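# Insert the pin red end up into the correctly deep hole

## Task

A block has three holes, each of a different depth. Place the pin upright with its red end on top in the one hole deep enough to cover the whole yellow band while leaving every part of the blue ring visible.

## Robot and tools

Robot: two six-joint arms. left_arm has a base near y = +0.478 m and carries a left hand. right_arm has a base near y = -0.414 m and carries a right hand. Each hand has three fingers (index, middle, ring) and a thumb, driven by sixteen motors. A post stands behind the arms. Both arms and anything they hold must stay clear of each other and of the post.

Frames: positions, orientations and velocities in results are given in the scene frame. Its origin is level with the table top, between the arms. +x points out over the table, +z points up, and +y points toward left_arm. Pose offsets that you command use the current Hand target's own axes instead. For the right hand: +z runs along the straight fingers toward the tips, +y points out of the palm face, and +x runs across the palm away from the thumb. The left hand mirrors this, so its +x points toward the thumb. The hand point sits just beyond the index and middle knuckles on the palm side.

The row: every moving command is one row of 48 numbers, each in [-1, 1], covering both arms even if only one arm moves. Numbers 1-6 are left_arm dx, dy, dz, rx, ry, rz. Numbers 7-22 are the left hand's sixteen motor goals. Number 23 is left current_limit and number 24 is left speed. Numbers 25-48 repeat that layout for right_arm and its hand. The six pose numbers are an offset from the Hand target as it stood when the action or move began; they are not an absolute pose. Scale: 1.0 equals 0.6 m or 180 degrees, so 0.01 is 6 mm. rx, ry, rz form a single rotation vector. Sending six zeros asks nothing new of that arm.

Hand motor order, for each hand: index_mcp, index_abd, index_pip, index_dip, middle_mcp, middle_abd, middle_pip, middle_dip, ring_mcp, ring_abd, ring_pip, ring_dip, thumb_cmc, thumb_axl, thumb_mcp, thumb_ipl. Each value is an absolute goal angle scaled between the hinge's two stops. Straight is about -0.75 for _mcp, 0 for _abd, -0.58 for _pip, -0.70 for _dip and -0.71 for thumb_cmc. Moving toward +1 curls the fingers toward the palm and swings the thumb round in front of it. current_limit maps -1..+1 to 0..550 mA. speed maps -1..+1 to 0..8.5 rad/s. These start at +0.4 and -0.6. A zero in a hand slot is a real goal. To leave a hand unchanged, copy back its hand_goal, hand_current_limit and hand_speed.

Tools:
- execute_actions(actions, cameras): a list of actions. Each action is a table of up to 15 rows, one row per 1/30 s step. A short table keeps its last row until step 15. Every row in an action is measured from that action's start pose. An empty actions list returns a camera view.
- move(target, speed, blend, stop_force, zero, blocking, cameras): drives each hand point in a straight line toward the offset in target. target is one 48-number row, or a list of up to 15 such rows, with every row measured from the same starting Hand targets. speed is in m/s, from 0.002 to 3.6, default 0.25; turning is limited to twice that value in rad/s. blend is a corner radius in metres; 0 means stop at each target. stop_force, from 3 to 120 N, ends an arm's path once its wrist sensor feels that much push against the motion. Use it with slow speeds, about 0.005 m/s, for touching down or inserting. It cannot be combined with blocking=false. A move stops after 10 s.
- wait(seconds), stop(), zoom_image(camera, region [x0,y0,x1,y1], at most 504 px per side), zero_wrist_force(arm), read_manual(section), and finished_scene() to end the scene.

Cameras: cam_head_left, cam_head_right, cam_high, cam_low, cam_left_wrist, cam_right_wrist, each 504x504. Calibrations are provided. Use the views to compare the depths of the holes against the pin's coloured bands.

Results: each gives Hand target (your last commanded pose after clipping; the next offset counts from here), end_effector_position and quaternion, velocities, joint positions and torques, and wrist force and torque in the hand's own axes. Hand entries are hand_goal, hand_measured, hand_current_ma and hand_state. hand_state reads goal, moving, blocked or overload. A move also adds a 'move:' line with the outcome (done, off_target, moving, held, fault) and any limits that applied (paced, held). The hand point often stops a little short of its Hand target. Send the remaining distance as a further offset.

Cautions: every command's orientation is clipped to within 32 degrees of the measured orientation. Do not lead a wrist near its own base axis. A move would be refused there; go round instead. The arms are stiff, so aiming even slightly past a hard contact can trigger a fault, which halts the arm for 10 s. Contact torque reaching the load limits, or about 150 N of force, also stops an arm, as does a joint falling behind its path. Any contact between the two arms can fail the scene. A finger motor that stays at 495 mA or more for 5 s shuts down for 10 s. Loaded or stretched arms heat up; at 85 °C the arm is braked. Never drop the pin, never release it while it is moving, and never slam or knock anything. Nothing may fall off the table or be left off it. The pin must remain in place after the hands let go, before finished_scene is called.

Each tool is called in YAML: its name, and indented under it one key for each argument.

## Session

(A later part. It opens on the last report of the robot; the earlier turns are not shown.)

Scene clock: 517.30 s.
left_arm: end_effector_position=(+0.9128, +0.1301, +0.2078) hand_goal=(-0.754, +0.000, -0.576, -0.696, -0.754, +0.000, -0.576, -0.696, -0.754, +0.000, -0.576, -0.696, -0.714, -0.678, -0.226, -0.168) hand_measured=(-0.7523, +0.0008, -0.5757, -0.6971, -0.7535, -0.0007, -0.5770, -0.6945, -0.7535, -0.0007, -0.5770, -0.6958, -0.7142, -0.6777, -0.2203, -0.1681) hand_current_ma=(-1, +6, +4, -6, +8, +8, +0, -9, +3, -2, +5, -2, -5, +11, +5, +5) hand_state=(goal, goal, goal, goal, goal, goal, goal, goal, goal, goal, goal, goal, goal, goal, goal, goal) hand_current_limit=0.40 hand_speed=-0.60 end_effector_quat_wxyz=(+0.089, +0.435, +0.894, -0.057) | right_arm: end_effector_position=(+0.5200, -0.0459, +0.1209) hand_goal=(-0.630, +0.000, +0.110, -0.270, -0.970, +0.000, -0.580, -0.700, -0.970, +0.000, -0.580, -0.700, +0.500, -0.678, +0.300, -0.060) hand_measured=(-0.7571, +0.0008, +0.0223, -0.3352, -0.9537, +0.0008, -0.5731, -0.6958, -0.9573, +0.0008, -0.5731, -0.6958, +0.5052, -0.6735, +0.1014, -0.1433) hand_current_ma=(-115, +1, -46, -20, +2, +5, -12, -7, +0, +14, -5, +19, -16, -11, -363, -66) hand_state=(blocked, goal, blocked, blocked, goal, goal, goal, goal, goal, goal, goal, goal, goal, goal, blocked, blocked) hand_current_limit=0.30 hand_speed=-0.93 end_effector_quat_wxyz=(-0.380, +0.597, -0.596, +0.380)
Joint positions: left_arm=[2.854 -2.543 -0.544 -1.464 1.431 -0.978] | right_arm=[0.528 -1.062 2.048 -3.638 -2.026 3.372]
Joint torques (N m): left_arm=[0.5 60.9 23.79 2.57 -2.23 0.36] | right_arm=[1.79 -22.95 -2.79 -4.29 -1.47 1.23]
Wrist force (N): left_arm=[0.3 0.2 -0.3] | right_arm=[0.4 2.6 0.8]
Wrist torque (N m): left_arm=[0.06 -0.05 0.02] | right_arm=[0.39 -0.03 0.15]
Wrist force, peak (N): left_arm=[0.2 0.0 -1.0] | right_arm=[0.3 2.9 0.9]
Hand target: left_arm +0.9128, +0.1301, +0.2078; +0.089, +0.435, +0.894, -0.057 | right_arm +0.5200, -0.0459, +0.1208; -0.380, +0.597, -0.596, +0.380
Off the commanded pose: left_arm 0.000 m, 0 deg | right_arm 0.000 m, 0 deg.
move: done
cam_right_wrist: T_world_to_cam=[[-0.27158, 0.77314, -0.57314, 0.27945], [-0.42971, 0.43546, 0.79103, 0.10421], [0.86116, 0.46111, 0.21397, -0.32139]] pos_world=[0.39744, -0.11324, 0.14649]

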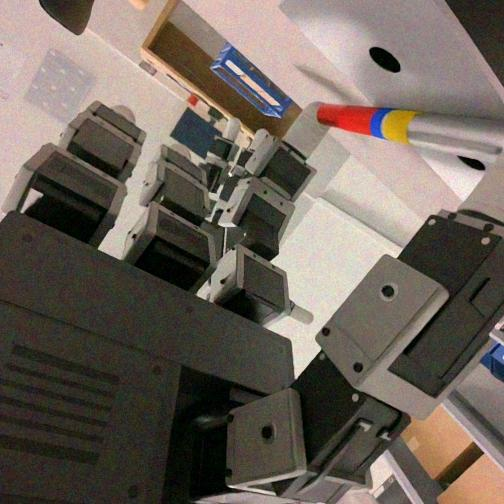

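move:
  target: [0,0,0,0,0,0,-0.754,0,-0.576,-0.696,-0.754,0,-0.576,-0.696,-0.754,0,-0.576,-0.696,-0.714,-0.678,-0.226,-0.168,0.4,-0.6,0,0.0032,0.0015,0,0,0,-0.63,0,0.11,-0.27,-0.97,0,-0.58,-0.7,-0.97,0,-0.58,-0.7,0.5,-0.677,0.3,-0.06,0.3,-0.93]
  speed: 0.004
  stop_force: 3
  cameras: ["cam_right_wrist"]

zoom_image:
  camera: "cam_right_wrist"
  region: [300, 60, 480, 240]

Scene clock: 526.40 s.
left_arm: end_effector_position=(+0.9128, +0.1301, +0.2078) hand_goal=(-0.754, +0.000, -0.576, -0.696, -0.754, +0.000, -0.576, -0.696, -0.754, +0.000, -0.576, -0.696, -0.714, -0.678, -0.226, -0.168) hand_measured=(-0.7547, +0.0008, -0.5757, -0.6971, -0.7535, -0.0007, -0.5770, -0.6958, -0.7523, -0.0007, -0.5757, -0.6971, -0.7154, -0.6767, -0.2203, -0.1672) hand_current_ma=(+2, +10, +13, -5, +4, +11, +1, +1, +4, +2, +6, +0, -7, +7, +6, +7) hand_state=(goal, goal, goal, goal, goal, goal, goal, goal, goal, goal, goal, goal, goal, goal, goal, goal) hand_current_limit=0.40 hand_speed=-0.60 end_effector_quat_wxyz=(+0.089, +0.435, +0.894, -0.057) | right_arm: end_effector_position=(+0.5200, -0.0460, +0.1195) hand_goal=(-0.630, +0.000, +0.110, -0.270, -0.970, +0.000, -0.580, -0.700, -0.970, +0.000, -0.580, -0.700, +0.500, -0.678, +0.300, -0.060) hand_measured=(-0.7559, +0.0008, +0.0235, -0.3352, -0.9537, +0.0008, -0.5731, -0.6958, -0.9561, +0.0008, -0.5718, -0.6958, +0.5052, -0.6735, +0.1004, -0.1433) hand_current_ma=(-111, +3, -42, -31, +8, +18, +0, +2, +21, +15, +3, -2, +2, -1, -358, -65) hand_state=(blocked, goal, blocked, blocked, goal, goal, goal, goal, goal, goal, goal, goal, goal, goal, blocked, blocked) hand_current_limit=0.30 hand_speed=-0.93 end_effector_quat_wxyz=(-0.380, +0.597, -0.596, +0.380)
Joint positions: left_arm=[2.854 -2.543 -0.544 -1.464 1.431 -0.978] | right_arm=[0.528 -1.059 2.048 -3.641 -2.026 3.372]
Joint torques (N m): left_arm=[0.56 61.68 23.19 2.53 -2.17 0.34] | right_arm=[-6.58 -48.66 -7.88 -0.88 1.11 -1.31]
Wrist force (N): left_arm=[0.2 -0.1 -0.7] | right_arm=[-0.3 0.0 -1.1]
Wrist torque (N m): left_arm=[0.05 -0.04 0.01] | right_arm=[0.33 0.04 0.10]
Wrist force, peak (N): left_arm=[0.1 -0.5 -0.8] | right_arm=[-0.5 -2.5 -2.7]
Hand target: left_arm +0.9128, +0.1301, +0.2078; +0.089, +0.435, +0.894, -0.057 | right_arm +0.5200, -0.0459, +0.1195; -0.380, +0.597, -0.596, +0.380 (not the last commanded pose)
Off the commanded pose: left_arm 0.000 m, 0 deg | right_arm 0.001 m, 0 deg.
move: contact (right_arm)
cam_right_wrist: T_world_to_cam=[[-0.27158, 0.77314, -0.57314, 0.2787], [-0.42971, 0.43546, 0.79103, 0.10524], [0.86116, 0.46111, 0.21397, -0.32111]] pos_world=[0.39744, -0.11324, 0.14519]

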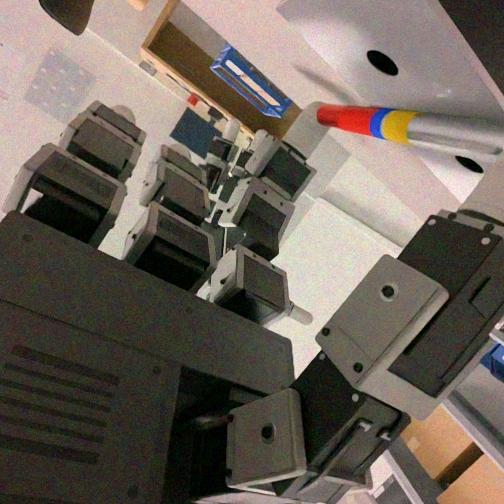

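Scaled by 2.800 from the camera's image (finer frame: 720x720).

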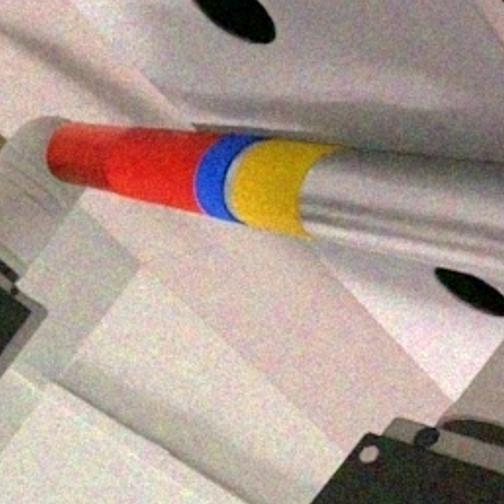

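move:
  target:
    - [0,0,0,0,0,0,-0.754,0,-0.576,-0.696,-0.754,0,-0.576,-0.696,-0.754,0,-0.576,-0.696,-0.714,-0.678,-0.226,-0.168,0.4,-0.6,0,-0.0060,-0.0028,0,0,0,-0.63,0,0.11,-0.27,-0.97,0,-0.58,-0.7,-0.97,0,-0.58,-0.7,0.5,-0.677,0.3,-0.06,0.3,-0.93]
    - [0,0,0,0,0,0,-0.754,0,-0.576,-0.696,-0.754,0,-0.576,-0.696,-0.754,0,-0.576,-0.696,-0.714,-0.678,-0.226,-0.168,0.4,-0.6,0,0.0024,-0.0209,0,0,0,-0.63,0,0.11,-0.27,-0.97,0,-0.58,-0.7,-0.97,0,-0.58,-0.7,0.5,-0.677,0.3,-0.06,0.3,-0.93]
  speed: 0.012

move:
  target: [0,0,0,0,0,0,-0.754,0,-0.576,-0.696,-0.754,0,-0.576,-0.696,-0.754,0,-0.576,-0.696,-0.714,-0.678,-0.226,-0.168,0.4,-0.6,0,0.0075,0.0035,0,0,0,-0.63,0,0.11,-0.27,-0.97,0,-0.58,-0.7,-0.97,0,-0.58,-0.7,0.5,-0.677,0.3,-0.06,0.3,-0.93]
  speed: 0.004
  stop_force: 3
  cameras: ["cam_right_wrist"]

zoom_image:
  camera: "cam_right_wrist"
  region: [300, 60, 480, 240]

Scene clock: 530.77 s.
left_arm: end_effector_position=(+0.9128, +0.1301, +0.2078) hand_goal=(-0.754, +0.000, -0.576, -0.696, -0.754, +0.000, -0.576, -0.696, -0.754, +0.000, -0.576, -0.696, -0.714, -0.678, -0.226, -0.168) hand_measured=(-0.7523, +0.0008, -0.5770, -0.6958, -0.7535, +0.0008, -0.5770, -0.6958, -0.7535, +0.0008, -0.5770, -0.6958, -0.7154, -0.6777, -0.2203, -0.1681) hand_current_ma=(+0, +5, +12, -9, +0, +10, +3, -8, +5, +3, +9, +2, -5, +9, +13, +2) hand_state=(goal, goal, goal, goal, goal, goal, goal, goal, goal, goal, goal, goal, goal, goal, goal, goal) hand_current_limit=0.40 hand_speed=-0.60 end_effector_quat_wxyz=(+0.089, +0.435, +0.894, -0.057) | right_arm: end_effector_position=(+0.5083, -0.0460, +0.1235) hand_goal=(-0.630, +0.000, +0.110, -0.270, -0.970, +0.000, -0.580, -0.700, -0.970, +0.000, -0.580, -0.700, +0.500, -0.678, +0.300, -0.060) hand_measured=(-0.7571, -0.0007, +0.0235, -0.3340, -0.9537, +0.0008, -0.5731, -0.6958, -0.9561, +0.0008, -0.5731, -0.6958, +0.5052, -0.6735, +0.1004, -0.1424) hand_current_ma=(-128, +7, -47, -18, +4, +10, +2, -1, +15, -8, -2, +3, -7, +2, -354, -70) hand_state=(blocked, goal, blocked, blocked, goal, goal, goal, goal, goal, goal, goal, goal, goal, goal, blocked, blocked) hand_current_limit=0.30 hand_speed=-0.93 end_effector_quat_wxyz=(-0.380, +0.597, -0.596, +0.380)
Joint positions: left_arm=[2.854 -2.543 -0.544 -1.464 1.431 -0.978] | right_arm=[0.54 -1.081 2.072 -3.64 -2.037 3.379]
Joint torques (N m): left_arm=[1.06 61.12 23.68 2.52 -2.35 0.28] | right_arm=[6.51 -48.43 -3.4 -4.03 -2.58 1.98]
Wrist force (N): left_arm=[0.0 0.0 -0.5] | right_arm=[0.3 2.8 0.9]
Wrist torque (N m): left_arm=[0.05 -0.01 -0.01] | right_arm=[0.42 -0.03 0.12]
Wrist force, peak (N): left_arm=[0.2 0.1 -1.1] | right_arm=[0.5 3.0 0.6]
Hand target: left_arm +0.9128, +0.1301, +0.2078; +0.089, +0.435, +0.894, -0.057 | right_arm +0.5081, -0.0460, +0.1235; -0.380, +0.597, -0.596, +0.380
Off the commanded pose: left_arm 0.000 m, 0 deg | right_arm 0.000 m, 0 deg.
move: done

Scene clock: 533.07 s.
left_arm: end_effector_position=(+0.9128, +0.1301, +0.2078) hand_goal=(-0.754, +0.000, -0.576, -0.696, -0.754, +0.000, -0.576, -0.696, -0.754, +0.000, -0.576, -0.696, -0.714, -0.678, -0.226, -0.168) hand_measured=(-0.7535, +0.0008, -0.5770, -0.6958, -0.7535, +0.0008, -0.5770, -0.6971, -0.7535, -0.0007, -0.5770, -0.6958, -0.7142, -0.6777, -0.2193, -0.1681) hand_current_ma=(-1, +9, +13, -3, +5, +14, +3, -3, +2, -1, +4, +3, -2, +6, +9, +6) hand_state=(goal, goal, goal, goal, goal, goal, goal, goal, goal, goal, goal, goal, goal, goal, goal, goal) hand_current_limit=0.40 hand_speed=-0.60 end_effector_quat_wxyz=(+0.089, +0.435, +0.894, -0.057) | right_arm: end_effector_position=(+0.5081, -0.0460, +0.1195) hand_goal=(-0.630, +0.000, +0.110, -0.270, -0.970, +0.000, -0.580, -0.700, -0.970, +0.000, -0.580, -0.700, +0.500, -0.678, +0.300, -0.060) hand_measured=(-0.7571, +0.0008, +0.0235, -0.3340, -0.9537, +0.0008, -0.5731, -0.6958, -0.9561, +0.0008, -0.5718, -0.6958, +0.5052, -0.6735, +0.1004, -0.1433) hand_current_ma=(-114, +3, -35, -31, -2, +6, -2, -3, +2, +6, +15, +8, -4, -6, -359, -72) hand_state=(blocked, goal, blocked, blocked, goal, goal, goal, goal, goal, goal, goal, goal, goal, goal, blocked, blocked) hand_current_limit=0.30 hand_speed=-0.93 end_effector_quat_wxyz=(-0.380, +0.597, -0.596, +0.380)
Joint positions: left_arm=[2.854 -2.543 -0.544 -1.464 1.431 -0.978] | right_arm=[0.54 -1.072 2.074 -3.65 -2.037 3.379]
Joint torques (N m): left_arm=[0.65 61.21 23.15 2.58 -2.3 0.35] | right_arm=[3.55 -47.75 -8.46 -1.08 -2.42 1.04]
Wrist force (N): left_arm=[0.3 -0.1 -0.3] | right_arm=[-0.1 0.6 -0.6]
Wrist torque (N m): left_arm=[0.02 -0.04 0.03] | right_arm=[0.35 0.01 0.11]
Wrist force, peak (N): left_arm=[0.3 0.4 -0.9] | right_arm=[-0.2 -2.2 -2.5]
Hand target: left_arm +0.9128, +0.1301, +0.2078; +0.089, +0.435, +0.894, -0.057 | right_arm +0.5081, -0.0460, +0.1195; -0.380, +0.597, -0.596, +0.380 (not the last commanded pose)
Off the commanded pose: left_arm 0.000 m, 0 deg | right_arm 0.001 m, 0 deg.
move: contact (right_arm)
cam_right_wrist: T_world_to_cam=[[-0.27146, 0.77321, -0.57312, 0.27548], [-0.42974, 0.43544, 0.79102, 0.10014], [0.86118, 0.46102, 0.21407, -0.31077]] pos_world=[0.38544, -0.11334, 0.14519]

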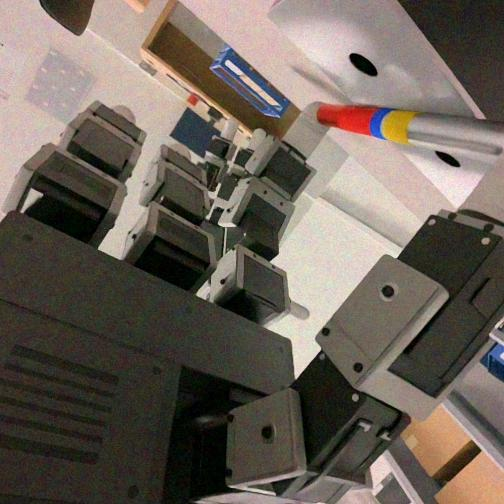

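Scaled by 2.800 from the camera's image (finer frame: 720x720).

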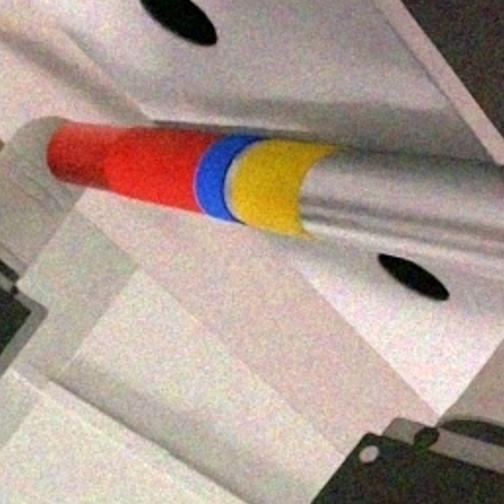

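move:
  target: [0,0,0,0,0,0,-0.754,0,-0.576,-0.696,-0.754,0,-0.576,-0.696,-0.754,0,-0.576,-0.696,-0.714,-0.678,-0.226,-0.168,0.4,-0.6,0,0,0,0,0,0,-0.76,0,0.023,-0.334,-0.97,0,-0.58,-0.7,-0.97,0,-0.58,-0.7,0.5,-0.677,0.10,-0.14,0.3,-0.95]
  cameras: ["cam_right_wrist"]

zoom_image:
  camera: "cam_right_wrist"
  region: [300, 60, 480, 240]

Scene clock: 536.30 s.
left_arm: end_effector_position=(+0.9128, +0.1301, +0.2078) hand_goal=(-0.754, +0.000, -0.576, -0.696, -0.754, +0.000, -0.576, -0.696, -0.754, +0.000, -0.576, -0.696, -0.714, -0.678, -0.226, -0.168) hand_measured=(-0.7535, +0.0008, -0.5770, -0.6958, -0.7535, -0.0007, -0.5757, -0.6958, -0.7535, -0.0007, -0.5770, -0.6958, -0.7142, -0.6767, -0.2203, -0.1672) hand_current_ma=(-4, +5, +9, -6, +2, +5, +1, -2, -1, +1, +6, -3, -5, +6, +11, +1) hand_state=(goal, goal, goal, goal, goal, goal, goal, goal, goal, goal, goal, goal, goal, goal, goal, goal) hand_current_limit=0.40 hand_speed=-0.60 end_effector_quat_wxyz=(+0.089, +0.435, +0.894, -0.057) | right_arm: end_effector_position=(+0.5081, -0.0460, +0.1195) hand_goal=(-0.760, +0.000, +0.022, -0.334, -0.970, +0.000, -0.580, -0.700, -0.970, +0.000, -0.580, -0.700, +0.500, -0.678, +0.100, -0.140) hand_measured=(-0.7619, +0.0008, -0.0060, -0.3505, -0.9537, +0.0008, -0.5731, -0.6958, -0.9561, +0.0023, -0.5731, -0.6958, +0.5052, -0.6735, +0.1301, -0.1595) hand_current_ma=(-6, -5, -2, +3, +2, -11, +5, -3, -12, +8, +7, +2, -7, -4, -25, +6) hand_state=(goal, goal, blocked, goal, goal, goal, goal, goal, goal, goal, goal, goal, goal, goal, moving, goal) hand_current_limit=0.30 hand_speed=-0.95 end_effector_quat_wxyz=(-0.380, +0.597, -0.596, +0.380)
Joint positions: left_arm=[2.854 -2.543 -0.544 -1.464 1.431 -0.978] | right_arm=[0.54 -1.072 2.074 -3.65 -2.037 3.379]
Joint torques (N m): left_arm=[0.93 61.31 23.01 2.54 -2.27 0.39] | right_arm=[-0.64 -46.67 -22.4 -3.64 -2.09 -0.74]
Wrist force (N): left_arm=[0.3 -0.2 -0.6] | right_arm=[0.3 2.4 0.7]
Wrist torque (N m): left_arm=[0.03 -0.06 0.03] | right_arm=[0.39 -0.03 0.13]
Wrist force, peak (N): left_arm=[0.4 -0.1 -0.9] | right_arm=[0.2 2.8 0.8]
Hand target: left_arm +0.9128, +0.1301, +0.2078; +0.089, +0.435, +0.894, -0.057 | right_arm +0.5081, -0.0460, +0.1195; -0.380, +0.597, -0.596, +0.380
Off the commanded pose: left_arm 0.000 m, 0 deg | right_arm 0.000 m, 0 deg.
move: done
cam_right_wrist: T_world_to_cam=[[-0.27145, 0.77319, -0.57314, 0.2754], [-0.42975, 0.43546, 0.791, 0.1001], [0.86118, 0.46102, 0.21407, -0.31081]] pos_world=[0.38544, -0.11324, 0.14519]

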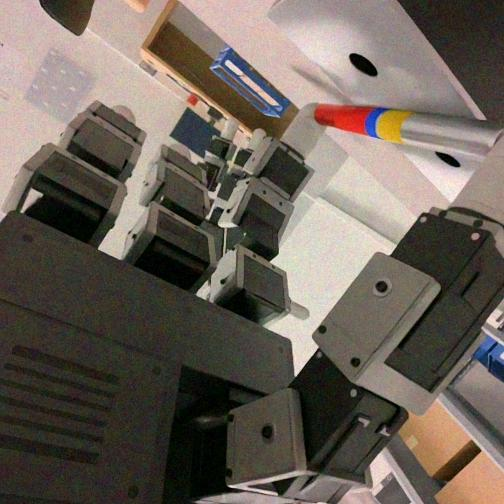

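Scaled by 2.800 from the camera's image (finer frame: 720x720).

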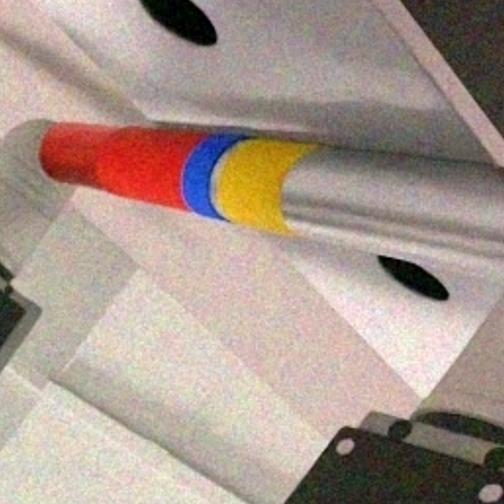

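move:
  target: [0,0,0,0,0,0,-0.754,0,-0.576,-0.696,-0.754,0,-0.576,-0.696,-0.754,0,-0.576,-0.696,-0.714,-0.678,-0.226,-0.168,0.4,-0.6,0,0,0,0,0,0,-0.80,0,0.0,-0.36,-0.97,0,-0.58,-0.7,-0.97,0,-0.58,-0.7,0.5,-0.677,0.02,-0.16,0.3,-0.95]
  cameras: ["cam_right_wrist"]

zoom_image:
  camera: "cam_right_wrist"
  region: [300, 60, 480, 240]

Scene clock: 538.63 s.
left_arm: end_effector_position=(+0.9128, +0.1301, +0.2078) hand_goal=(-0.754, +0.000, -0.576, -0.696, -0.754, +0.000, -0.576, -0.696, -0.754, +0.000, -0.576, -0.696, -0.714, -0.678, -0.226, -0.168) hand_measured=(-0.7535, +0.0008, -0.5770, -0.6958, -0.7535, -0.0007, -0.5770, -0.6958, -0.7535, -0.0007, -0.5770, -0.6971, -0.7142, -0.6767, -0.2212, -0.1672) hand_current_ma=(-3, +9, +14, -4, +3, +6, +2, -3, +2, +1, +6, +0, -8, +6, +7, +4) hand_state=(goal, goal, goal, goal, goal, goal, goal, goal, goal, goal, goal, goal, goal, goal, goal, goal) hand_current_limit=0.40 hand_speed=-0.60 end_effector_quat_wxyz=(+0.089, +0.435, +0.894, -0.057) | right_arm: end_effector_position=(+0.5081, -0.0460, +0.1195) hand_goal=(-0.800, +0.000, +0.000, -0.360, -0.970, +0.000, -0.580, -0.700, -0.970, +0.000, -0.580, -0.700, +0.500, -0.678, +0.020, -0.160) hand_measured=(-0.7679, +0.0008, +0.0056, -0.3594, -0.9524, +0.0008, -0.5731, -0.6958, -0.9573, +0.0008, -0.5731, -0.6958, +0.5040, -0.6735, +0.0242, -0.1567) hand_current_ma=(-6, -4, +19, -12, +7, +2, +2, +9, +17, -10, -11, +6, -21, +1, +8, -4) hand_state=(blocked, goal, goal, goal, goal, goal, goal, goal, goal, goal, goal, goal, goal, goal, goal, goal) hand_current_limit=0.30 hand_speed=-0.95 end_effector_quat_wxyz=(-0.380, +0.597, -0.596, +0.380)
Joint positions: left_arm=[2.854 -2.543 -0.544 -1.464 1.431 -0.978] | right_arm=[0.54 -1.072 2.074 -3.65 -2.037 3.379]
Joint torques (N m): left_arm=[0.34 60.83 23.28 2.52 -2.26 0.38] | right_arm=[-3.62 -43.46 -22.35 -3.79 -1.66 -1.43]
Wrist force (N): left_arm=[0.1 0.1 -0.5] | right_arm=[0.2 1.4 0.5]
Wrist torque (N m): left_arm=[0.06 -0.03 0.00] | right_arm=[0.35 -0.02 0.13]
Wrist force, peak (N): left_arm=[0.3 0.0 -0.9] | right_arm=[0.4 2.5 0.7]
Hand target: left_arm +0.9128, +0.1301, +0.2078; +0.089, +0.435, +0.894, -0.057 | right_arm +0.5081, -0.0460, +0.1195; -0.380, +0.597, -0.596, +0.380
Off the commanded pose: left_arm 0.000 m, 0 deg | right_arm 0.000 m, 0 deg.
move: done
cam_right_wrist: T_world_to_cam=[[-0.27145, 0.77319, -0.57314, 0.2754], [-0.42975, 0.43546, 0.791, 0.1001], [0.86118, 0.46102, 0.21407, -0.31081]] pos_world=[0.38544, -0.11324, 0.14519]

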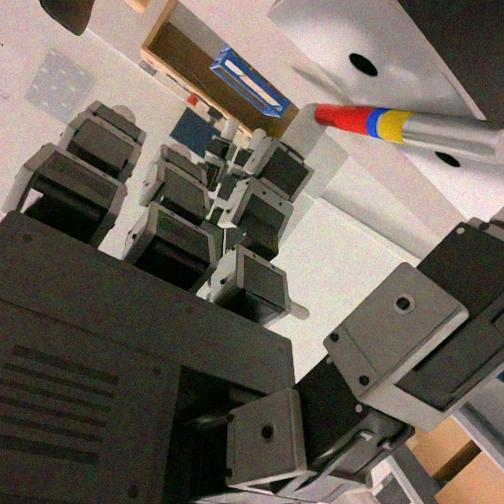

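Scaled by 2.800 from the camera's image (finer frame: 720x720).

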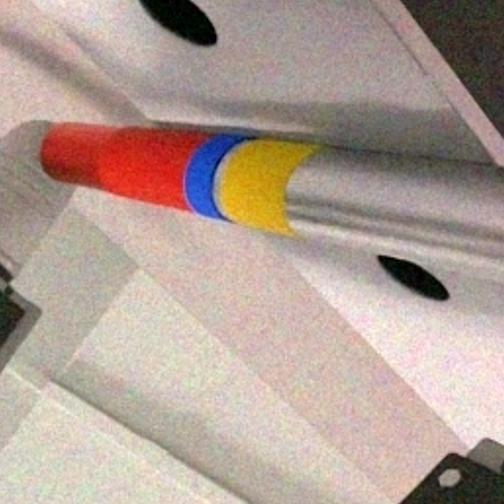

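move:
  target: [0,0,0,0,0,0,-0.754,0,-0.576,-0.696,-0.754,0,-0.576,-0.696,-0.754,0,-0.576,-0.696,-0.714,-0.678,-0.226,-0.168,0.4,-0.6,0,0,0,0,0,0,-0.93,0,0.0,-0.36,-0.97,0,-0.58,-0.7,-0.97,0,-0.58,-0.7,0.5,-0.677,-0.10,-0.167,0.3,-0.93]
  cameras: ["cam_right_wrist"]

zoom_image:
  camera: "cam_right_wrist"
  region: [264, 40, 504, 280]

Scene clock: 541.03 s.
left_arm: end_effector_position=(+0.9128, +0.1301, +0.2078) hand_goal=(-0.754, +0.000, -0.576, -0.696, -0.754, +0.000, -0.576, -0.696, -0.754, +0.000, -0.576, -0.696, -0.714, -0.678, -0.226, -0.168) hand_measured=(-0.7535, +0.0008, -0.5757, -0.6958, -0.7523, +0.0008, -0.5770, -0.6958, -0.7535, +0.0008, -0.5770, -0.6958, -0.7142, -0.6767, -0.2212, -0.1672) hand_current_ma=(+9, +11, +11, -4, +9, +7, +7, +0, -2, +4, +2, -1, -7, +6, +9, +0) hand_state=(goal, goal, goal, goal, goal, goal, goal, goal, goal, goal, goal, goal, goal, goal, goal, goal) hand_current_limit=0.40 hand_speed=-0.60 end_effector_quat_wxyz=(+0.089, +0.435, +0.894, -0.057) | right_arm: end_effector_position=(+0.5081, -0.0460, +0.1195) hand_goal=(-0.930, +0.000, +0.000, -0.360, -0.970, +0.000, -0.580, -0.700, -0.970, +0.000, -0.580, -0.700, +0.500, -0.678, -0.100, -0.168) hand_measured=(-0.8958, +0.0008, +0.0069, -0.3582, -0.9537, +0.0008, -0.5731, -0.6958, -0.9561, +0.0008, -0.5731, -0.6945, +0.5052, -0.6746, -0.0936, -0.1633) hand_current_ma=(+12, +10, +13, -4, -10, -9, +2, -5, +10, +7, +3, +9, -3, +10, -1, +11) hand_state=(blocked, goal, goal, goal, goal, goal, goal, goal, goal, goal, goal, goal, goal, goal, goal, goal) hand_current_limit=0.30 hand_speed=-0.93 end_effector_quat_wxyz=(-0.380, +0.597, -0.596, +0.380)
Joint positions: left_arm=[2.854 -2.543 -0.544 -1.464 1.431 -0.978] | right_arm=[0.54 -1.072 2.074 -3.65 -2.037 3.379]
Joint torques (N m): left_arm=[0.49 60.98 22.9 2.65 -2.3 0.24] | right_arm=[-6.76 -39.68 -22.52 -3.75 -1.48 -1.32]
Wrist force (N): left_arm=[0.0 -0.1 -0.6] | right_arm=[0.2 1.3 0.3]
Wrist torque (N m): left_arm=[0.06 -0.02 -0.01] | right_arm=[0.35 -0.02 0.13]
Wrist force, peak (N): left_arm=[0.3 -0.1 -0.8] | right_arm=[0.5 1.6 0.6]
Hand target: left_arm +0.9128, +0.1301, +0.2078; +0.089, +0.435, +0.894, -0.057 | right_arm +0.5081, -0.0460, +0.1195; -0.380, +0.597, -0.596, +0.380
Off the commanded pose: left_arm 0.000 m, 0 deg | right_arm 0.000 m, 0 deg.
move: done
cam_right_wrist: T_world_to_cam=[[-0.27145, 0.77319, -0.57314, 0.2754], [-0.42975, 0.43546, 0.791, 0.1001], [0.86118, 0.46102, 0.21407, -0.31081]] pos_world=[0.38544, -0.11324, 0.14519]

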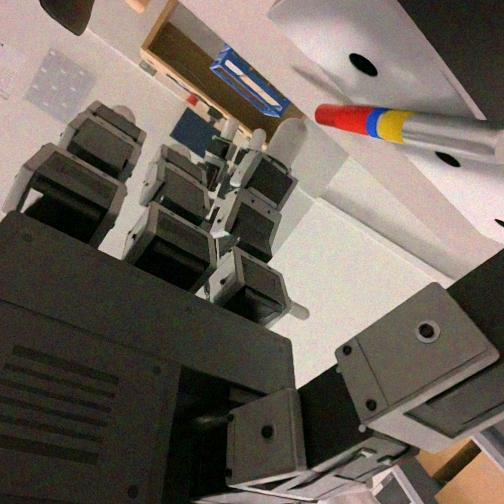

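Scaled by 2.100 from the camera's image (finer frame: 720x720).

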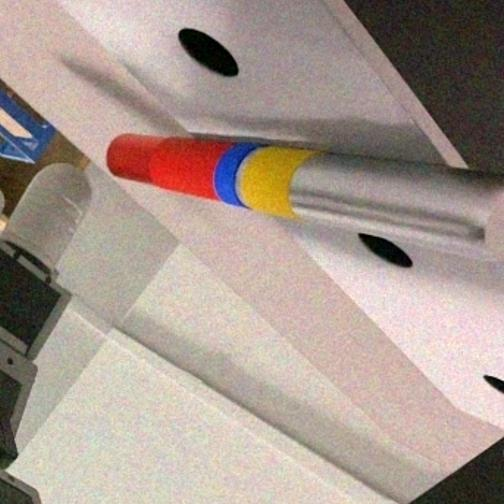

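move:
  target:
    - [0,0,0,0,0,0,-0.754,0,-0.576,-0.696,-0.754,0,-0.576,-0.696,-0.754,0,-0.576,-0.696,-0.714,-0.678,-0.226,-0.168,0.4,-0.6,0,-0.0302,-0.0141,0,0,0,-0.93,0,0.0,-0.36,-0.97,0,-0.58,-0.7,-0.97,0,-0.58,-0.7,0.5,-0.677,-0.10,-0.167,0.3,-0.93]
    - [0,0,0,0,0,0,-0.754,0,-0.576,-0.696,-0.754,0,-0.576,-0.696,-0.754,0,-0.576,-0.696,-0.714,-0.678,-0.226,-0.168,0.4,-0.6,0,-0.1208,-0.0563,0,0,0,-0.93,0,0.0,-0.36,-0.97,0,-0.58,-0.7,-0.97,0,-0.58,-0.7,0.5,-0.677,-0.10,-0.167,0.3,-0.93]
  speed: [0.02, 0.06]
  blend: [0.003, 0]
  cameras: ["cam_right_wrist", "cam_high", "cam_low", "cam_head_left", "cam_head_right"]

zoom_image:
  camera: "cam_right_wrist"
  region: [200, 0, 504, 304]

zoom_image:
  camera: "cam_low"
  region: [150, 180, 350, 380]

Scene clock: 545.83 s.
left_arm: end_effector_position=(+0.9128, +0.1301, +0.2078) hand_goal=(-0.754, +0.000, -0.576, -0.696, -0.754, +0.000, -0.576, -0.696, -0.754, +0.000, -0.576, -0.696, -0.714, -0.678, -0.226, -0.168) hand_measured=(-0.7523, -0.0007, -0.5757, -0.6958, -0.7523, -0.0007, -0.5770, -0.6958, -0.7535, -0.0007, -0.5770, -0.6958, -0.7142, -0.6777, -0.2203, -0.1681) hand_current_ma=(+2, +5, +9, -2, +1, +8, +1, -5, +0, -1, +1, +1, -3, +7, +9, -2) hand_state=(goal, goal, goal, goal, goal, goal, goal, goal, goal, goal, goal, goal, goal, goal, goal, goal) hand_current_limit=0.40 hand_speed=-0.60 end_effector_quat_wxyz=(+0.089, +0.435, +0.894, -0.057) | right_arm: end_effector_position=(+0.5081, -0.0460, +0.1994) hand_goal=(-0.930, +0.000, +0.000, -0.360, -0.970, +0.000, -0.580, -0.700, -0.970, +0.000, -0.580, -0.700, +0.500, -0.678, -0.100, -0.168) hand_measured=(-0.8958, -0.0007, +0.0081, -0.3594, -0.9524, +0.0008, -0.5731, -0.6945, -0.9561, +0.0008, -0.5731, -0.6932, +0.5052, -0.6746, -0.0946, -0.1633) hand_current_ma=(+1, +7, +15, +11, -15, -1, -6, -11, +2, +3, +5, +19, -7, +3, +8, +8) hand_state=(blocked, goal, goal, goal, goal, goal, goal, goal, goal, goal, goal, goal, goal, goal, goal, goal) hand_current_limit=0.30 hand_speed=-0.93 end_effector_quat_wxyz=(-0.380, +0.597, -0.596, +0.380)
Joint positions: left_arm=[2.854 -2.543 -0.544 -1.464 1.431 -0.978] | right_arm=[0.54 -1.238 2.029 -3.44 -2.037 3.379]
Joint torques (N m): left_arm=[-0.04 60.9 22.99 2.49 -2.36 0.29] | right_arm=[-7.8 -45.36 -29.8 -0.42 1.8 1.97]
Wrist force (N): left_arm=[0.1 0.0 -0.4] | right_arm=[0.6 1.5 0.5]
Wrist torque (N m): left_arm=[0.05 -0.03 0.00] | right_arm=[0.35 -0.08 0.18]
Wrist force, peak (N): left_arm=[0.6 -0.1 -0.6] | right_arm=[0.2 1.6 1.0]
Hand target: left_arm +0.9128, +0.1301, +0.2078; +0.089, +0.435, +0.894, -0.057 | right_arm +0.5081, -0.0460, +0.1995; -0.380, +0.597, -0.596, +0.380
Off the commanded pose: left_arm 0.000 m, 0 deg | right_arm 0.000 m, 0 deg.
move: done
cam_right_wrist: T_world_to_cam=[[-0.27152, 0.77316, -0.57315, 0.32124], [-0.42979, 0.43544, 0.79099, 0.03704], [0.86114, 0.4611, 0.21406, -0.32782]] pos_world=[0.38544, -0.11334, 0.225]
Images, in order (width x height): cam_head_left 504x504, cam_head_right 504x504, cam_high 504x504, cam_low 504x504, cam_right_wrist 504x504.

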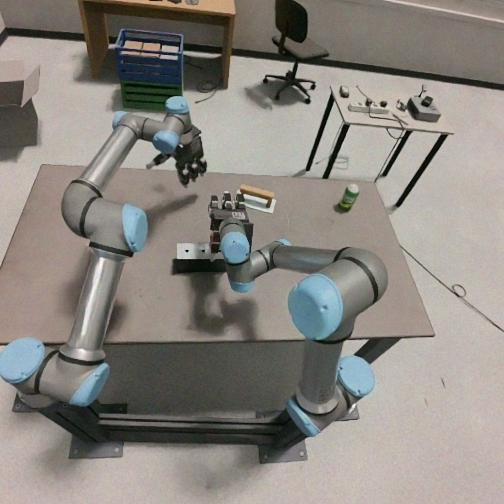

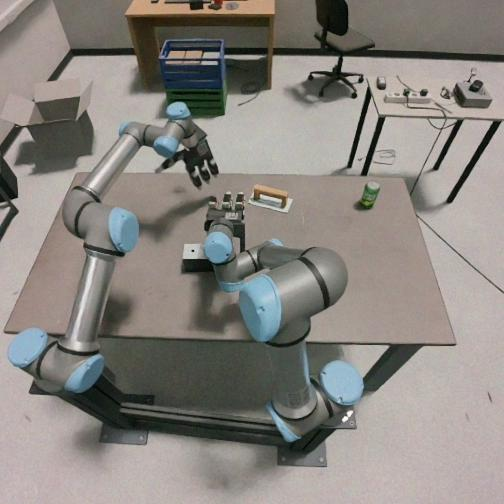

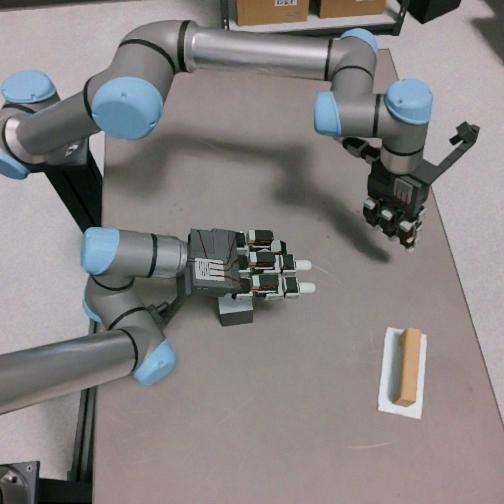

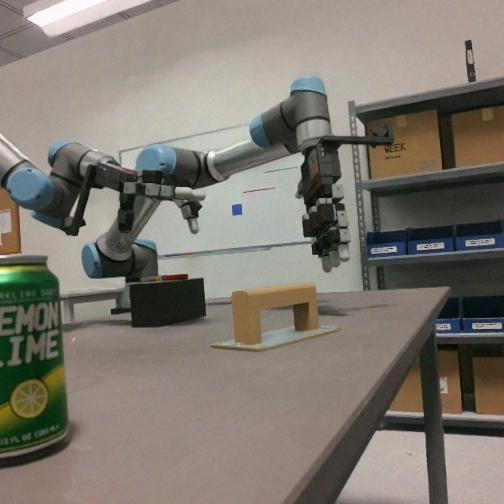

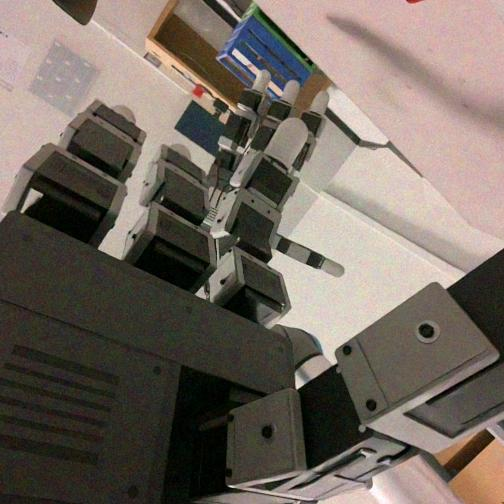

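Scaled by 1.658 from the camera's image (finer frame: 720x720).

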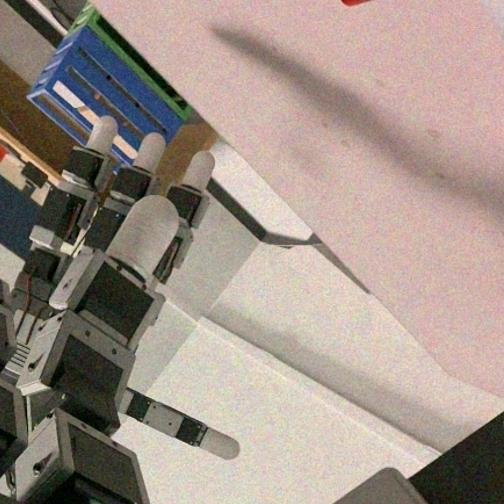

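Scaled by 2.520 from the camera's image (finer frame: 720x720).

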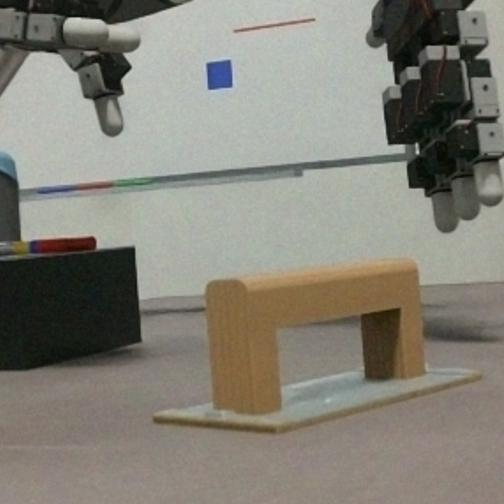

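The pin is resting safely on the block top with its red end overhanging. Next I rotate the hand above it for the side pinch.

move:
  target: [0,0,0,0,0,0,-0.754,0,-0.576,-0.696,-0.754,0,-0.576,-0.696,-0.754,0,-0.576,-0.696,-0.714,-0.678,-0.226,-0.168,0.4,-0.6,-0.1,-0.1387,0.0567,0.1124,-0.4346,-0.2738,-0.338,0,0.657,-0.913,-0.97,0,-0.58,-0.7,-0.97,0,-0.58,-0.7,0.5,-0.677,0.0,-0.167,0.3,-0.8]
  speed: 0.2
  cameras: ["cam_right_wrist", "cam_high", "cam_low", "cam_head_left", "cam_head_right"]

zoom_image:
  camera: "cam_high"
  region: [160, 200, 300, 340]

zoom_image:
  camera: "cam_low"
  region: [60, 220, 220, 380]

Scene clock: 569.63 s.
left_arm: end_effector_position=(+0.9128, +0.1301, +0.2078) hand_goal=(-0.754, +0.000, -0.576, -0.696, -0.754, +0.000, -0.576, -0.696, -0.754, +0.000, -0.576, -0.696, -0.714, -0.678, -0.226, -0.168) hand_measured=(-0.7535, -0.0007, -0.5770, -0.6958, -0.7523, +0.0008, -0.5770, -0.6958, -0.7535, +0.0008, -0.5770, -0.6958, -0.7142, -0.6777, -0.2203, -0.1681) hand_current_ma=(-1, +6, +14, -7, +10, +8, +0, -4, +1, +1, +8, +0, -6, +7, +8, +1) hand_state=(goal, goal, goal, goal, goal, goal, goal, goal, goal, goal, goal, goal, goal, goal, goal, goal) hand_current_limit=0.40 hand_speed=-0.60 end_effector_quat_wxyz=(+0.089, +0.435, +0.894, -0.057) | right_arm: end_effector_position=(+0.5740, +0.0141, +0.2606) hand_goal=(-0.338, +0.000, +0.656, -0.914, -0.970, +0.000, -0.580, -0.700, -0.970, +0.000, -0.580, -0.700, +0.500, -0.678, +0.000, -0.168) hand_measured=(-0.3326, +0.0008, +0.6497, -0.9111, -0.9524, -0.0007, -0.5731, -0.6958, -0.9561, -0.0007, -0.5731, -0.6958, +0.4964, -0.6798, -0.0015, -0.1633) hand_current_ma=(-8, -1, +3, +11, +8, -11, +5, -13, +1, -8, +18, +5, +0, -7, +7, -7) hand_state=(goal, goal, goal, goal, goal, goal, goal, goal, goal, goal, goal, goal, goal, goal, goal, goal) hand_current_limit=0.30 hand_speed=-0.80 end_effector_quat_wxyz=(-0.569, +0.803, +0.115, +0.134)
Joint positions: left_arm=[2.854 -2.543 -0.544 -1.464 1.431 -0.978] | right_arm=[0.208 -1.167 1.704 -2.795 -0.423 1.93]
Joint torques (N m): left_arm=[0.66 61.02 23.1 2.61 -2.23 0.36] | right_arm=[5.99 -51.86 -33.96 -0.44 3.47 -1.22]
Wrist force (N): left_arm=[0.0 -0.1 -0.5] | right_arm=[-0.4 1.3 0.0]
Wrist torque (N m): left_arm=[0.04 -0.02 0.00] | right_arm=[0.44 0.13 0.20]
Wrist force, peak (N): left_arm=[0.3 0.0 -1.1] | right_arm=[0.2 1.9 0.5]
Hand target: left_arm +0.9128, +0.1301, +0.2078; +0.089, +0.435, +0.894, -0.057 | right_arm +0.5740, +0.0141, +0.2606; -0.568, +0.804, +0.115, +0.134
Off the commanded pose: left_arm 0.000 m, 0 deg | right_arm 0.000 m, 0 deg.
move: done
cam_right_wrist: T_world_to_cam=[[-0.51143, -0.2351, -0.82654, 0.54575], [-0.6509, -0.522, 0.55123, 0.19368], [-0.56105, 0.81991, 0.11394, 0.41199]] pos_world=[0.63632, -0.10839, 0.29738]
Images, in order (width x height): cam_head_left 504x504, cam_head_right 504x504, cam_high 504x504, cam_low 504x504, cam_right_wrist 504x504.

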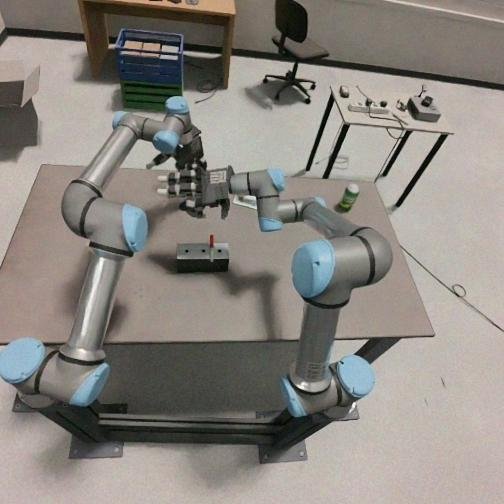

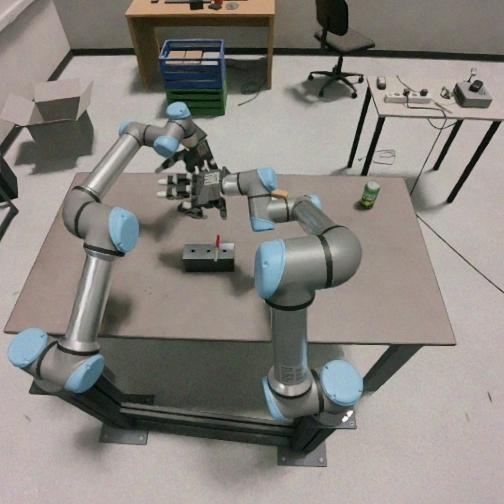

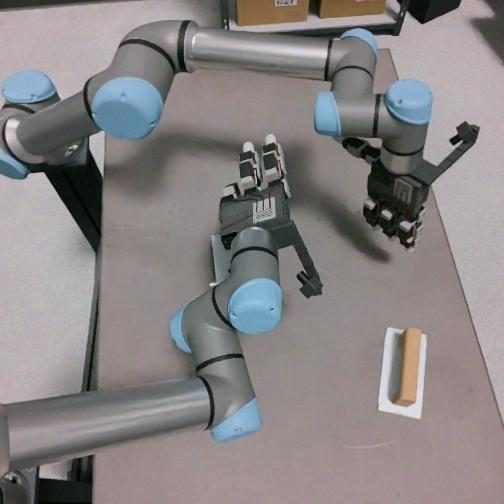

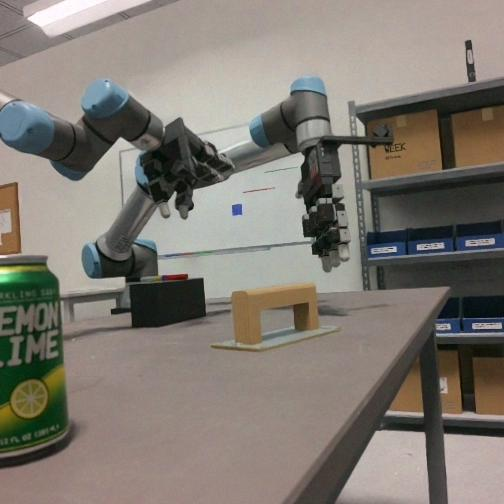

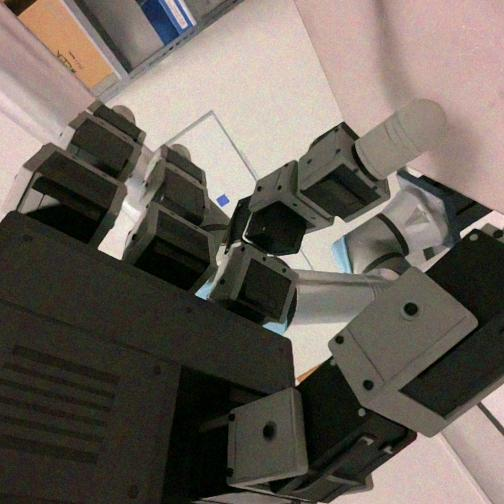

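Scaled by 3.600 from the camera's image (finer frame: 720x720).

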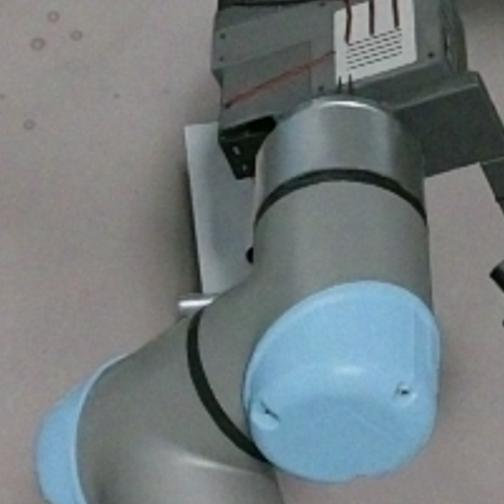

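Scaled by 3.150 from the camera's image (finer frame: 720x720).

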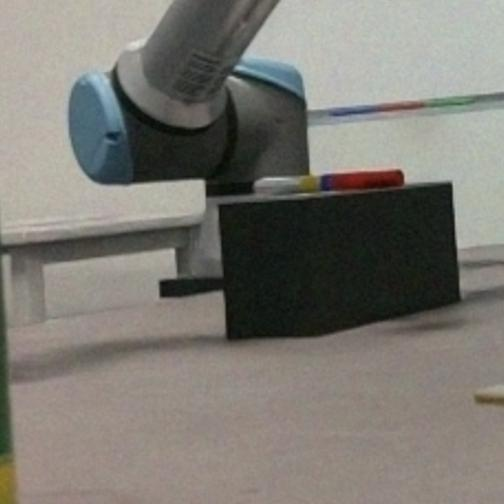

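zoom_image:
  camera: "cam_head_left"
  region: [160, 215, 250, 305]

zoom_image:
  camera: "cam_head_right"
  region: [165, 215, 255, 305]

Scaled by 5.600 from the camera's image (finer frame: 720x720).

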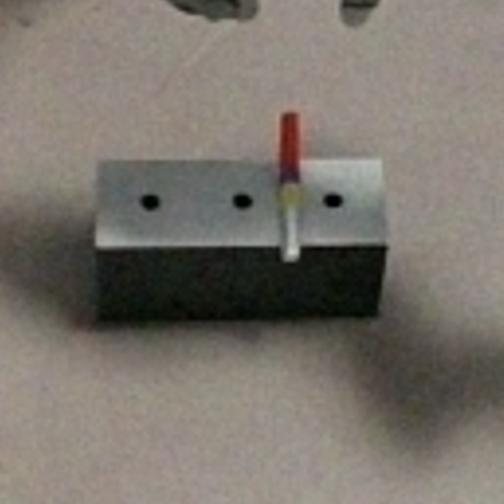

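Scaled by 5.600 from the camera's image (finer frame: 720x720).

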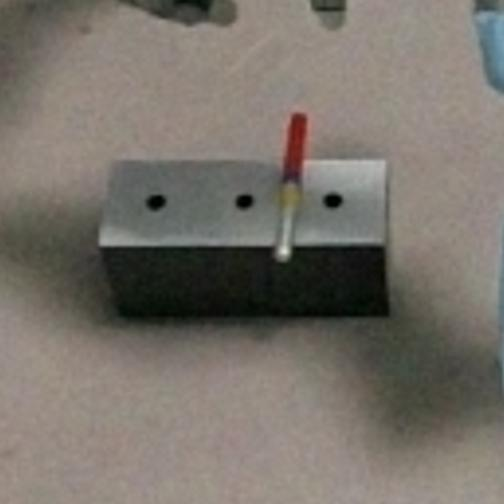

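move:
  target: [0,0,0,0,0,0,-0.754,0,-0.576,-0.696,-0.754,0,-0.576,-0.696,-0.754,0,-0.576,-0.696,-0.714,-0.678,-0.226,-0.168,0.4,-0.6,-0.0638,0.1627,0.0586,0,0,0,-0.338,0,0.657,-0.913,-0.97,0,-0.58,-0.7,-0.97,0,-0.58,-0.7,0.5,-0.677,0.0,-0.167,0.3,-0.8]
  speed: 0.06
  cameras: ["cam_right_wrist", "cam_low"]

zoom_image:
  camera: "cam_low"
  region: [120, 200, 240, 320]

zoom_image:
  camera: "cam_right_wrist"
  region: [264, 0, 504, 240]

Scene clock: 580.50 s.
left_arm: end_effector_position=(+0.9128, +0.1301, +0.2078) hand_goal=(-0.754, +0.000, -0.576, -0.696, -0.754, +0.000, -0.576, -0.696, -0.754, +0.000, -0.576, -0.696, -0.714, -0.678, -0.226, -0.168) hand_measured=(-0.7535, +0.0008, -0.5757, -0.6958, -0.7535, -0.0007, -0.5757, -0.6958, -0.7535, +0.0008, -0.5770, -0.6945, -0.7142, -0.6767, -0.2203, -0.1672) hand_current_ma=(-1, +11, +8, -8, +4, +6, +2, -6, +6, +1, +10, +6, -3, +11, +7, +0) hand_state=(goal, goal, goal, goal, goal, goal, goal, goal, goal, goal, goal, goal, goal, goal, goal, goal) hand_current_limit=0.40 hand_speed=-0.60 end_effector_quat_wxyz=(+0.089, +0.435, +0.894, -0.057) | right_arm: end_effector_position=(+0.5740, +0.0140, +0.1501) hand_goal=(-0.338, +0.000, +0.656, -0.914, -0.970, +0.000, -0.580, -0.700, -0.970, +0.000, -0.580, -0.700, +0.500, -0.678, +0.000, -0.168) hand_measured=(-0.3338, +0.0008, +0.6497, -0.9111, -0.9549, +0.0008, -0.5731, -0.6945, -0.9561, -0.0007, -0.5718, -0.6945, +0.4964, -0.6809, -0.0015, -0.1643) hand_current_ma=(-8, +5, +6, +8, -8, -7, -5, +3, +7, +3, -1, +10, -4, -15, -10, +20) hand_state=(goal, goal, goal, goal, goal, goal, goal, goal, goal, goal, goal, goal, goal, goal, goal, goal) hand_current_limit=0.30 hand_speed=-0.80 end_effector_quat_wxyz=(-0.568, +0.804, +0.115, +0.134)
Joint positions: left_arm=[2.854 -2.543 -0.544 -1.464 1.431 -0.978] | right_arm=[0.208 -1.004 1.795 -3.048 -0.423 1.929]
Joint torques (N m): left_arm=[1.1 61.04 23.14 2.68 -2.28 0.44] | right_arm=[1.06 -26.63 -4.81 -3.87 1.28 2.15]
Wrist force (N): left_arm=[0.1 -0.1 -0.6] | right_arm=[-0.5 1.5 0.0]
Wrist torque (N m): left_arm=[0.05 -0.02 0.01] | right_arm=[0.47 0.17 -0.01]
Wrist force, peak (N): left_arm=[0.7 0.0 -0.8] | right_arm=[-0.2 2.0 0.2]
Hand target: left_arm +0.9128, +0.1301, +0.2078; +0.089, +0.435, +0.894, -0.057 | right_arm +0.5740, +0.0141, +0.1500; -0.568, +0.804, +0.115, +0.134
Off the commanded pose: left_arm 0.000 m, 0 deg | right_arm 0.000 m, 0 deg.
move: done
cam_right_wrist: T_world_to_cam=[[-0.51139, -0.23533, -0.8265, 0.45436], [-0.65077, -0.52208, 0.55131, 0.25448], [-0.56123, 0.81979, 0.11384, 0.4247]] pos_world=[0.63632, -0.10838, 0.18688]
Images, in order (width x height): cam_low 504x504, cam_right_wrist 504x504.

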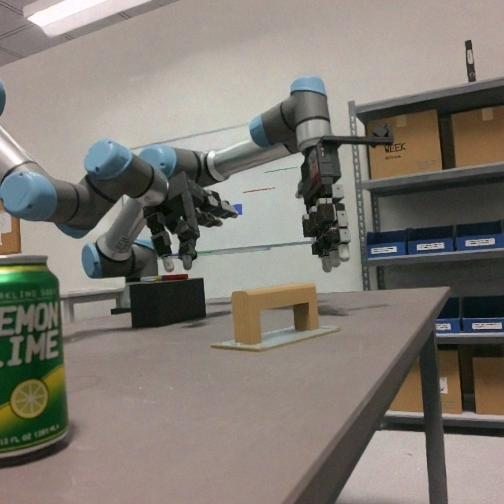

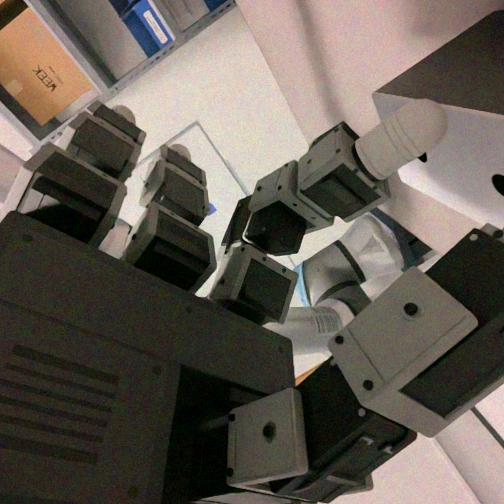

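Scaled by 4.200 from the camera's image (finer frame: 720x720).

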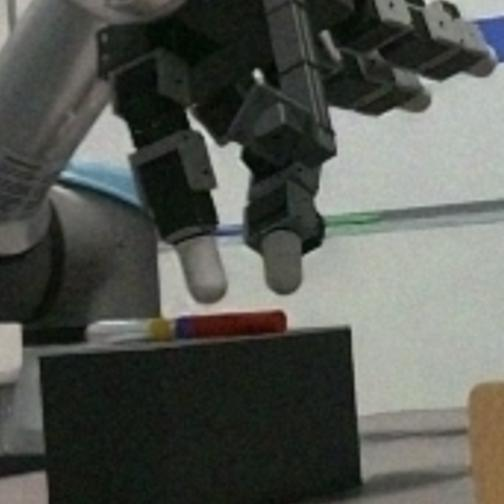

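Scaled by 2.100 from the camera's image (finer frame: 720x720).

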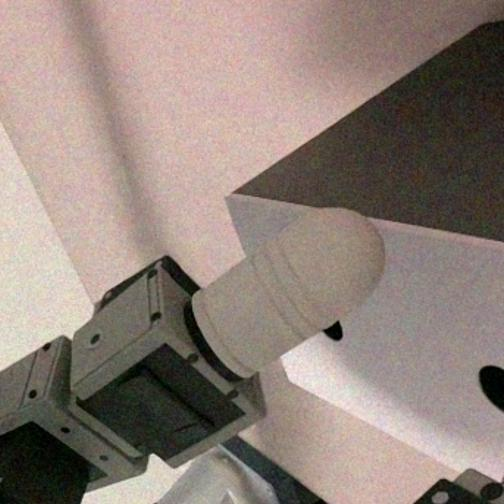

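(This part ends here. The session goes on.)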